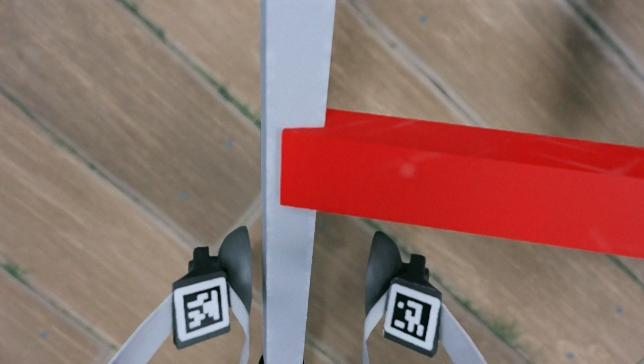

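Emit:
move(base={"translate_m":0.008}, cameras=[])

Emit:
move(joints={"gripper_m":-0.05}, cameras=["wrist_camera"])

Scene clock: 1116.40 s.
move: done
base_odometry: x=+0.330 y=-0.145 heading=+1.454
turned_by_wheels: +0.000
turned_by_imu: +0.000
base_tilt: forward=-1.3 right=-0.4
lidar_m: 1.14 1.08 1.10 1.44 2.55 2.61 2.82 0.61 0.58 0.73 2.19 1.66
head_depth_mm: 2801 2251 1584 1477 1332 1223 1123 / 2744 2237 1884 1518 1381 1248 959 / 2678 2240 1882 1581 1038 1207 1111 / 2521 2288 1889 1611 1368 1239 1131 / 2345 2296 1889 1638 1425 1267 1136 / 2208 2321 1909 1637 1420 1263 1138 / 2085 2238 1923 1652 1429 1279 1148
base_status: done
joint_positions: lift_m=+0.192 arm_m=+0.440 wrist_yaw_rad=+0.000 wrist_pitch_rad=-1.552 wrist_roll_rad=+0.298 gripper_m=+0.060 head_pan_rad=-1.562 head_tilt_rad=-0.889
joint_status: not commanded
measured_speeds: all 0
motor_effort: left_wheel=+3.4(7.4) right_wheel=+1.1(4.0) lift_m=+18.6(19.6) arm_m=-7.9(8.6) wrist_yaw_rad=-0.8(1.1) wrist_pitch_rad=-0.5(0.8) wrist_roll_rad=+0.1(0.6) gripper_m=+0.3(1.1) head_pan_rad=-3.5(3.8) head_tilt_rad=-4.4(5.7)
hand_pose: x=-0.0216 y=-0.5655 z=+0.0741 quat_wxyz=(+0.424, +0.416, -0.574, -0.564) (m; base frame)
wrist_depth_mm: 217 219 218 98 222 223 223 / 221 221 224 106 225 226 226 / 227 227 229 111 112 123 230 / 231 232 232 121 113 109 106 / 236 236 238 142 238 239 113 / 239 241 134 158 133 244 246 / 243 243 247 246 123 251 254
pictures: none
No camera images: "cameras" was empty.

Scene clock: 1118.10 s.
move: done
base_odometry: x=+0.330 y=-0.145 heading=+1.454
turned_by_wheels: +0.000
turned_by_imu: +0.000
base_tilt: forward=-1.4 right=-0.4
lidar_m: 1.14 1.08 1.10 1.43 2.56 2.60 2.82 0.60 0.58 0.72 2.19 1.65
head_depth_mm: 2799 2220 1579 1475 1331 1226 1121 / 2708 2256 1860 1516 1376 1250 961 / 2621 2263 1882 1577 1035 1209 1112 / 2503 2272 1901 1613 1371 1240 1130 / 2338 2294 1925 1622 1420 1265 1135 / 2215 2294 1922 1632 1436 1263 1136 / 2069 2287 1925 1643 1429 1270 1146
base_status: not commanded
joint_positions: lift_m=+0.192 arm_m=+0.440 wrist_yaw_rad=+0.000 wrist_pitch_rad=-1.555 wrist_roll_rad=+0.298 gripper_m=-0.049 head_pan_rad=-1.562 head_tilt_rad=-0.889
joint_status: all done
measured_speeds: all 0
motor_effort: left_wheel=+3.1(3.7) right_wheel=-2.9(3.2) lift_m=+28.7(28.7) arm_m=-6.7(7.9) wrist_yaw_rad=-1.6(1.6) wrist_pitch_rad=+0.1(1.0) wrist_roll_rad=+0.6(0.7) gripper_m=-17.4(94.9) head_pan_rad=-2.9(4.0) head_tilt_rad=-4.5(5.5)
hand_pose: x=-0.0216 y=-0.5647 z=+0.0741 quat_wxyz=(+0.423, +0.417, -0.573, -0.565) (m; base frame)
wrist_depth_mm: 217 216 218 94 219 221 220 / 222 221 221 102 227 225 225 / 224 226 228 107 111 122 231 / 230 232 231 117 111 107 104 / 236 237 238 140 242 116 112 / 241 242 239 129 245 244 247 / 246 245 121 128 248 253 253
pictures: wrist_camera
camera_calibration:
wrist_camera: T_world_to_cam=[[-0.967545, 0.252651, -0.00487735, 0.119177], [0.250384, 0.961115, 0.116473, 0.586863], [0.0341146, 0.111471, -0.993182, 0.29918], [0, 0, 0, 1]] pos_world=[-0.041839, -0.627503, 0.229368]

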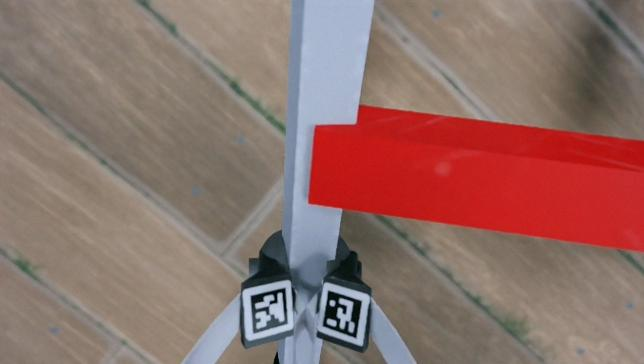

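Emit:
move(base={"translate_m":-0.01}, joints={"lift_m":0.232}, cameras=["wrist_camera"])

Scene clock: 1121.00 s.
move: done
base_odometry: x=+0.328 y=-0.154 heading=+1.455
turned_by_wheels: +0.000
turned_by_imu: +0.000
base_tilt: forward=-1.3 right=-0.4
lidar_m: 1.15 1.09 1.11 1.45 2.55 2.60 2.82 0.60 0.57 0.73 2.19 1.67
head_depth_mm: 2788 2241 1600 1456 1331 1230 1123 / 2718 2227 1860 1513 1385 1231 751 / 2614 2261 1886 1593 1017 1219 1111 / 2519 2254 1892 1633 1369 1248 1130 / 2350 2293 1904 1624 1422 1254 1133 / 2206 2291 1921 1646 1429 1271 1135 / 2081 2250 1934 1631 1443 1266 1139
base_status: done
joint_positions: lift_m=+0.232 arm_m=+0.440 wrist_yaw_rad=+0.000 wrist_pitch_rad=-1.555 wrist_roll_rad=+0.298 gripper_m=-0.049 head_pan_rad=-1.562 head_tilt_rad=-0.889
joint_status: all done
measured_speeds: all 0
motor_effort: left_wheel=+0.6(6.1) right_wheel=-0.4(11.7) lift_m=+32.8(45.0) arm_m=-4.4(6.1) wrist_yaw_rad=-0.6(1.8) wrist_pitch_rad=-0.1(0.6) wrist_roll_rad=-0.1(0.5) gripper_m=-14.6(18.5) head_pan_rad=-3.7(3.7) head_tilt_rad=-4.6(5.3)
hand_pose: x=-0.0216 y=-0.5648 z=+0.1141 quat_wxyz=(+0.423, +0.417, -0.573, -0.565) (m; base frame)
wrist_depth_mm: 256 254 255 134 258 261 261 / 259 258 263 263 265 266 263 / 264 270 269 151 164 269 158 / 269 272 272 157 150 146 141 / 277 278 280 280 281 284 152 / 282 283 280 128 288 289 292 / 291 289 122 229 291 297 297
pictures: wrist_camera
camera_calibration:
wrist_camera: T_world_to_cam=[[-0.967506, 0.252802, -0.00491885, 0.119477], [0.250535, 0.961095, 0.116315, 0.582246], [0.034132, 0.111303, -0.9932, 0.338887], [0, 0, 0, 1]] pos_world=[-0.0418456, -0.627517, 0.269447]

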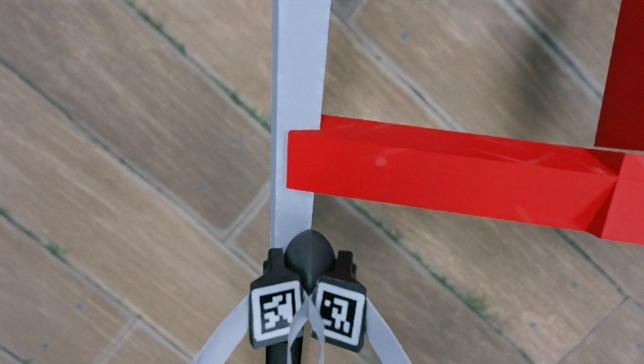

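Emit:
move(base={"translate_m":0.01}, joints={"gripper_m":0.06}, cameras=[])

Emit:
move(joints={"lift_m":0.188}, cameras=[])

Emit:
move(joints={"gripper_m":-0.089}, cameras=["wrist_camera"])

Emit:
move(joints={"lift_m":0.208}, cameras=["wrist_camera"])

Scene clock: 1152.90 s.
move: done
base_odometry: x=+0.330 y=-0.145 heading=+1.455
turned_by_wheels: +0.000
turned_by_imu: +0.001
base_tilt: forward=-1.3 right=-0.4
lidar_m: 1.14 1.08 1.10 1.44 2.56 2.61 2.83 0.60 0.58 0.73 2.19 1.66
head_depth_mm: 2801 2218 1597 1473 1335 1233 1125 / 2735 2277 1877 1509 1381 1231 752 / 2665 2251 1888 1581 1013 1220 1113 / 2519 2267 1886 1611 1338 1243 1127 / 2373 2276 1892 1632 1421 1262 1134 / 2216 2285 1918 1629 1419 1266 1137 / 2059 2256 1904 1642 1420 1274 1136
base_status: done
joint_positions: lift_m=+0.232 arm_m=+0.440 wrist_yaw_rad=+0.000 wrist_pitch_rad=-1.555 wrist_roll_rad=+0.298 gripper_m=+0.060 head_pan_rad=-1.562 head_tilt_rad=-0.889
joint_status: all done
measured_speeds: all 0
motor_effort: left_wheel=+3.0(7.2) right_wheel=+0.9(4.2) lift_m=+18.8(19.5) arm_m=+0.8(1.3) wrist_yaw_rad=+0.0(1.5) wrist_pitch_rad=-0.1(0.4) wrist_roll_rad=+0.3(0.6) gripper_m=-0.3(79.9) head_pan_rad=-2.8(3.9) head_tilt_rad=-4.2(5.3)
hand_pose: x=-0.0216 y=-0.5648 z=+0.1141 quat_wxyz=(+0.423, +0.417, -0.573, -0.565) (m; base frame)
wrist_depth_mm: 255 255 258 135 260 259 262 / 262 261 260 148 266 265 268 / 266 266 268 151 154 165 272 / 272 273 271 160 155 149 143 / 279 279 277 279 280 285 286 / 285 285 143 216 144 288 290 / 287 284 294 244 123 296 296
pictures: none
No camera images: "cameras" was empty.

Scene clock: 1154.13 s.
move: done
base_odometry: x=+0.330 y=-0.145 heading=+1.455
turned_by_wheels: +0.000
turned_by_imu: +0.000
base_tilt: forward=-1.3 right=-0.4
lidar_m: 1.14 1.08 1.10 1.44 2.55 2.61 2.82 0.61 0.58 0.73 2.19 1.65
head_depth_mm: 2801 2217 1591 1460 1332 1219 1122 / 2767 2252 1881 1508 1381 1254 962 / 2636 2265 1878 1579 1046 1216 1110 / 2532 2255 1913 1623 1369 1240 1129 / 2343 2279 1900 1630 1421 1272 1139 / 2220 2284 1913 1625 1426 1266 1142 / 2075 2247 1918 1641 1436 1266 1146
base_status: not commanded
joint_positions: lift_m=+0.188 arm_m=+0.440 wrist_yaw_rad=+0.000 wrist_pitch_rad=-1.555 wrist_roll_rad=+0.298 gripper_m=+0.060 head_pan_rad=-1.562 head_tilt_rad=-0.889
joint_status: all done
measured_speeds: all 0
motor_effort: left_wheel=+2.9(3.4) right_wheel=+0.9(1.2) lift_m=+18.8(23.6) arm_m=+1.8(2.2) wrist_yaw_rad=+0.0(1.5) wrist_pitch_rad=+0.2(0.3) wrist_roll_rad=+0.4(0.7) gripper_m=-0.4(1.2) head_pan_rad=-3.2(3.7) head_tilt_rad=-5.3(5.3)
hand_pose: x=-0.0216 y=-0.5648 z=+0.0701 quat_wxyz=(+0.423, +0.417, -0.573, -0.565) (m; base frame)
wrist_depth_mm: 214 213 215 94 216 218 220 / 217 219 220 104 222 223 223 / 222 223 224 106 106 120 225 / 226 227 229 116 109 106 101 / 230 232 233 139 235 235 110 / 236 238 134 154 144 243 243 / 241 240 244 245 124 247 249
pictures: none
No camera images: "cameras" was empty.

Scene clock: 1156.13 s.
move: done
base_odometry: x=+0.330 y=-0.145 heading=+1.455
turned_by_wheels: +0.000
turned_by_imu: +0.000
base_tilt: forward=-1.3 right=-0.4
lidar_m: 1.14 1.08 1.10 1.43 2.55 2.60 2.83 0.60 0.58 0.73 2.19 1.65
head_depth_mm: 2762 2238 1585 1475 1327 1230 1125 / 2730 2250 1865 1527 1378 1245 957 / 2639 2258 1872 1587 1041 1216 1114 / 2517 2269 1904 1626 1365 1244 1136 / 2346 2299 1892 1623 1428 1260 1130 / 2207 2324 1923 1630 1429 1258 1135 / 2085 2231 1925 1646 1441 1268 1144
base_status: not commanded
joint_positions: lift_m=+0.188 arm_m=+0.440 wrist_yaw_rad=+0.000 wrist_pitch_rad=-1.555 wrist_roll_rad=+0.298 gripper_m=-0.088 head_pan_rad=-1.562 head_tilt_rad=-0.889
joint_status: all done
measured_speeds: all 0
motor_effort: left_wheel=+2.5(3.4) right_wheel=-3.0(3.4) lift_m=+34.9(34.9) arm_m=+3.4(3.4) wrist_yaw_rad=+0.1(1.5) wrist_pitch_rad=+0.1(0.5) wrist_roll_rad=+0.3(0.6) gripper_m=-32.7(98.5) head_pan_rad=-3.3(4.1) head_tilt_rad=-5.0(5.3)
hand_pose: x=-0.0216 y=-0.5648 z=+0.0701 quat_wxyz=(+0.423, +0.417, -0.573, -0.565) (m; base frame)
wrist_depth_mm: 214 215 215 92 217 219 217 / 216 217 218 101 220 221 222 / 222 222 223 104 103 119 226 / 225 227 226 114 108 104 100 / 232 231 233 142 236 239 109 / 235 235 237 130 239 242 243 / 241 242 122 129 246 248 248
pictures: wrist_camera
camera_calibration:
wrist_camera: T_world_to_cam=[[-0.967508, 0.252794, -0.00489503, 0.119248], [0.250527, 0.961086, 0.116405, 0.587338], [0.0341311, 0.111397, -0.99319, 0.29516], [0, 0, 0, 1]] pos_world=[-0.0418453, -0.627507, 0.225364]

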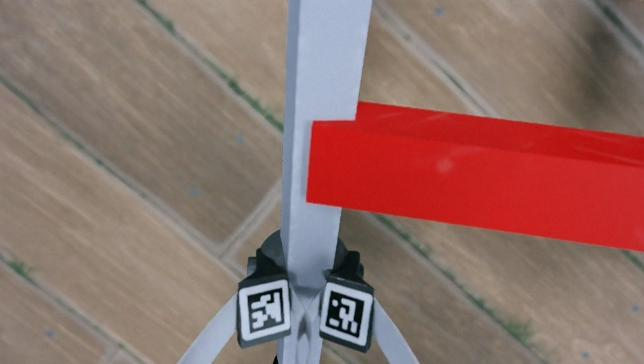

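Scene clock: 1157.03 s.
move: done
base_odometry: x=+0.330 y=-0.145 heading=+1.455
turned_by_wheels: +0.000
turned_by_imu: +0.000
base_tilt: forward=-1.4 right=-0.5
lidar_m: 1.14 1.08 1.10 1.44 2.56 2.60 2.83 0.59 0.57 0.71 2.19 1.65
head_depth_mm: 2798 2234 1570 1458 1382 1219 1123 / 2729 2237 1872 1542 1375 1230 945 / 2657 2257 1875 1546 1032 1213 1115 / 2537 2276 1897 1610 1366 1239 1134 / 2359 2292 1891 1625 1415 1265 1137 / 2203 2298 1908 1645 1432 1269 1140 / 2078 2253 1915 1650 1443 1269 1147
base_status: not commanded
joint_positions: lift_m=+0.208 arm_m=+0.440 wrist_yaw_rad=+0.000 wrist_pitch_rad=-1.554 wrist_roll_rad=+0.299 gripper_m=-0.085 head_pan_rad=-1.562 head_tilt_rad=-0.889
joint_status: all done
measured_speeds: all 0
motor_effort: left_wheel=+2.7(3.3) right_wheel=-3.3(3.4) lift_m=+35.1(48.4) arm_m=+3.0(3.6) wrist_yaw_rad=-0.5(1.2) wrist_pitch_rad=-0.1(1.3) wrist_roll_rad=+0.1(0.6) gripper_m=-17.7(33.6) head_pan_rad=-3.7(3.7) head_tilt_rad=-4.2(5.5)
hand_pose: x=-0.0216 y=-0.5650 z=+0.0902 quat_wxyz=(+0.423, +0.416, -0.573, -0.565) (m; base frame)
wrist_depth_mm: 232 235 232 104 236 237 237 / 235 236 237 113 239 242 244 / 241 243 244 121 122 132 246 / 246 246 247 128 125 120 117 / 252 251 252 151 255 257 127 / 257 256 258 128 262 263 265 / 261 265 120 126 267 269 269
pictures: wrist_camera
camera_calibration:
wrist_camera: T_world_to_cam=[[-0.967409, 0.253166, -0.00511821, 0.119634], [0.2509, 0.961088, 0.11558, 0.585287], [0.0341799, 0.110529, -0.993285, 0.314729], [0, 0, 0, 1]] pos_world=[-0.0418706, -0.627587, 0.24558]

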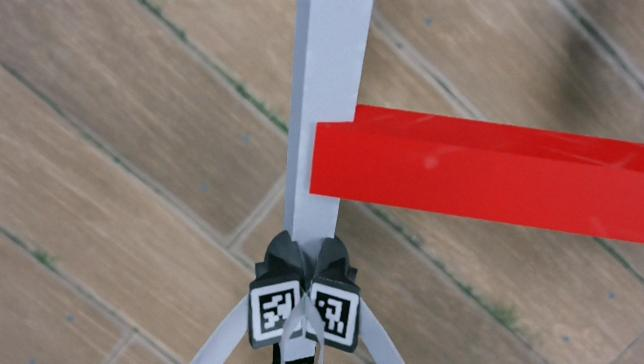

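Emit:
move(joints={"gripper_m":0.06}, cameras=[])

Emit:
move(joints={"lift_m":0.162}, cameras=[])

Emit:
move(joints={"gripper_m":-0.07}, cameras=["wrist_camera"])

Emit:
move(joints={"lift_m":0.2}, cameras=["wrist_camera"])

Scene clock: 1167.90 s.
move: done
base_odometry: x=+0.330 y=-0.145 heading=+1.455
turned_by_wheels: +0.000
turned_by_imu: +0.000
base_tilt: forward=-1.3 right=-0.4
lidar_m: 1.15 1.08 1.10 1.44 2.56 2.61 2.82 0.60 0.58 0.73 2.19 1.65
head_depth_mm: 2799 2238 1586 1457 1324 1228 1115 / 2753 2244 1877 1544 1377 1222 945 / 2628 2260 1877 1536 1030 1215 1113 / 2514 2284 1884 1627 1364 1242 1126 / 2350 2278 1897 1628 1420 1257 1135 / 2186 2318 1917 1629 1425 1267 1138 / 2075 2240 1914 1631 1439 1273 1144
base_status: not commanded
joint_positions: lift_m=+0.208 arm_m=+0.440 wrist_yaw_rad=+0.000 wrist_pitch_rad=-1.555 wrist_roll_rad=+0.299 gripper_m=+0.060 head_pan_rad=-1.562 head_tilt_rad=-0.889
joint_status: all done
measured_speeds: all 0
motor_effort: left_wheel=+2.6(3.2) right_wheel=-3.3(3.5) lift_m=+24.0(25.0) arm_m=+5.7(6.6) wrist_yaw_rad=-0.6(1.7) wrist_pitch_rad=-0.1(0.3) wrist_roll_rad=+0.2(0.4) gripper_m=+0.1(79.0) head_pan_rad=-3.4(3.8) head_tilt_rad=-4.8(5.5)
hand_pose: x=-0.0216 y=-0.5647 z=+0.0901 quat_wxyz=(+0.423, +0.417, -0.573, -0.565) (m; base frame)
wrist_depth_mm: 232 234 234 110 236 237 238 / 238 238 238 117 239 242 242 / 241 243 244 124 128 135 245 / 245 246 246 131 128 123 119 / 251 252 251 165 255 258 129 / 257 258 143 180 144 264 265 / 264 261 266 206 123 268 272
pictures: none
No camera images: "cameras" was empty.

Scene clock: 1169.13 s.
move: done
base_odometry: x=+0.330 y=-0.145 heading=+1.455
turned_by_wheels: +0.000
turned_by_imu: +0.000
base_tilt: forward=-1.3 right=-0.5
lidar_m: 1.14 1.08 1.10 1.44 2.56 2.61 2.81 0.60 0.58 0.72 2.19 1.65
head_depth_mm: 2772 2219 1589 1457 1332 1220 1121 / 2711 2231 1879 1509 1375 1251 965 / 2645 2269 1887 1548 1069 1218 1113 / 2542 2289 1902 1622 1364 1249 1127 / 2361 2298 1897 1621 1421 1264 1132 / 2204 2325 1909 1627 1423 1267 1136 / 2081 2265 1920 1626 1436 1266 1143
base_status: not commanded
joint_positions: lift_m=+0.162 arm_m=+0.440 wrist_yaw_rad=+0.000 wrist_pitch_rad=-1.555 wrist_roll_rad=+0.299 gripper_m=+0.060 head_pan_rad=-1.562 head_tilt_rad=-0.889
joint_status: all done
measured_speeds: all 0
motor_effort: left_wheel=+2.4(3.2) right_wheel=-3.4(3.4) lift_m=+18.8(23.3) arm_m=+6.8(7.3) wrist_yaw_rad=+0.2(1.6) wrist_pitch_rad=-0.1(0.3) wrist_roll_rad=+0.2(0.4) gripper_m=+0.2(1.2) head_pan_rad=-2.9(4.1) head_tilt_rad=-4.7(5.6)
hand_pose: x=-0.0216 y=-0.5647 z=+0.0441 quat_wxyz=(+0.423, +0.417, -0.573, -0.565) (m; base frame)
wrist_depth_mm: 190 190 189 - 192 193 195 / 192 192 192 77 195 197 198 / 197 196 198 77 76 75 89 / 200 200 202 84 81 78 - / 205 205 204 101 209 84 82 / 208 210 133 120 144 213 214 / 213 212 213 214 124 219 221
pictures: none
No camera images: "cameras" was empty.

Scene clock: 1170.97 s.
move: done
base_odometry: x=+0.330 y=-0.145 heading=+1.455
turned_by_wheels: +0.000
turned_by_imu: +0.001
base_tilt: forward=-1.3 right=-0.5
lidar_m: 1.14 1.08 1.10 1.44 2.56 2.60 2.82 0.60 0.58 0.73 2.19 1.65
head_depth_mm: 2837 2234 1600 1457 1322 1219 1122 / 2711 2246 1872 1515 1388 1252 960 / 2655 2276 1867 1587 1063 1220 1117 / 2529 2265 1894 1617 1369 1240 1128 / 2346 2286 1915 1636 1425 1256 1133 / 2198 2314 1900 1642 1424 1270 1143 / 2059 2231 1918 1650 1432 1269 1142
base_status: not commanded
joint_positions: lift_m=+0.162 arm_m=+0.440 wrist_yaw_rad=-0.001 wrist_pitch_rad=-1.554 wrist_roll_rad=+0.299 gripper_m=-0.068 head_pan_rad=-1.562 head_tilt_rad=-0.889
joint_status: all done
measured_speeds: all 0
motor_effort: left_wheel=+7.1(7.1) right_wheel=-12.1(12.2) lift_m=+20.0(20.2) arm_m=+8.0(8.0) wrist_yaw_rad=+0.5(1.7) wrist_pitch_rad=-0.2(0.9) wrist_roll_rad=+0.0(0.5) gripper_m=-35.6(98.9) head_pan_rad=-3.3(3.9) head_tilt_rad=-4.8(5.3)
hand_pose: x=-0.0216 y=-0.5651 z=+0.0441 quat_wxyz=(+0.423, +0.416, -0.573, -0.565) (m; base frame)
wrist_depth_mm: 191 190 190 - 191 193 194 / 194 193 194 80 194 197 196 / 197 197 197 79 77 77 88 / 202 202 202 89 83 80 - / 205 206 207 104 209 86 83 / 209 209 129 121 211 213 214 / 213 214 125 135 123 218 218
pictures: wrist_camera
camera_calibration:
wrist_camera: T_world_to_cam=[[-0.96734, 0.253429, -0.00526807, 0.119599], [0.251164, 0.961088, 0.11501, 0.590793], [0.0342099, 0.109931, -0.99335, 0.268597], [0, 0, 0, 1]] pos_world=[-0.0418822, -0.627641, 0.199494]

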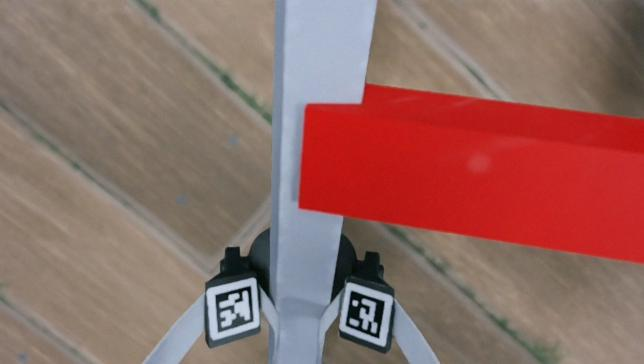

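Scene clock: 1172.13 s.
move: done
base_odometry: x=+0.330 y=-0.145 heading=+1.455
turned_by_wheels: +0.000
turned_by_imu: -0.001
base_tilt: forward=-1.3 right=-0.4
lidar_m: 1.15 1.08 1.10 1.43 2.55 2.61 2.82 0.60 0.58 0.66 2.18 1.65
head_depth_mm: 2790 2244 1584 1461 1378 1219 1119 / 2731 2242 1886 1579 1376 1232 960 / 2616 2283 1882 1574 1038 1215 1115 / 2512 2265 1903 1619 1370 1236 1134 / 2323 2275 1891 1614 1423 1260 1136 / 2190 2294 1925 1625 1420 1261 1133 / 2060 2246 1921 1647 1435 1267 1144
base_status: not commanded
joint_positions: lift_m=+0.200 arm_m=+0.440 wrist_yaw_rad=-0.003 wrist_pitch_rad=-1.544 wrist_roll_rad=+0.303 gripper_m=-0.066 head_pan_rad=-1.562 head_tilt_rad=-0.889
joint_status: all done
measured_speeds: all 0
motor_effort: left_wheel=+1.3(9.7) right_wheel=-1.8(15.0) lift_m=+45.7(49.2) arm_m=+8.3(8.6) wrist_yaw_rad=+1.9(3.6) wrist_pitch_rad=-2.1(2.5) wrist_roll_rad=-1.2(1.3) gripper_m=-19.0(35.6) head_pan_rad=-3.2(3.9) head_tilt_rad=-5.1(5.1)
hand_pose: x=-0.0216 y=-0.5677 z=+0.0819 quat_wxyz=(+0.424, +0.412, -0.578, -0.563) (m; base frame)
wrist_depth_mm: 223 224 227 - 228 228 229 / 227 229 230 85 232 233 234 / 232 233 234 88 85 96 98 / 237 236 239 96 92 90 - / 242 244 242 110 246 248 97 / 247 246 128 126 252 251 255 / 253 251 123 139 123 257 258
pictures: wrist_camera
camera_calibration:
wrist_camera: T_world_to_cam=[[-0.965744, 0.259376, -0.00793376, 0.124123], [0.257136, 0.960623, 0.105281, 0.589599], [0.0349288, 0.0996347, -0.994411, 0.300697], [0, 0, 0, 1]] pos_world=[-0.0422387, -0.628537, 0.237927]

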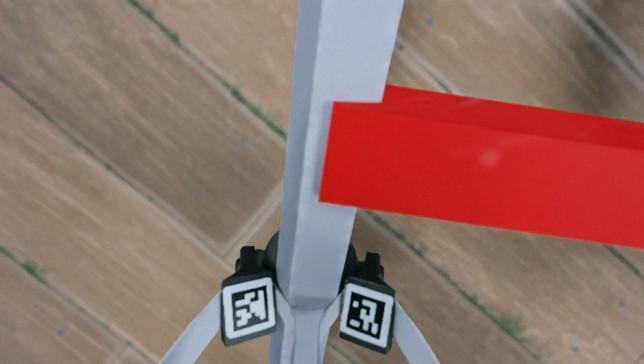

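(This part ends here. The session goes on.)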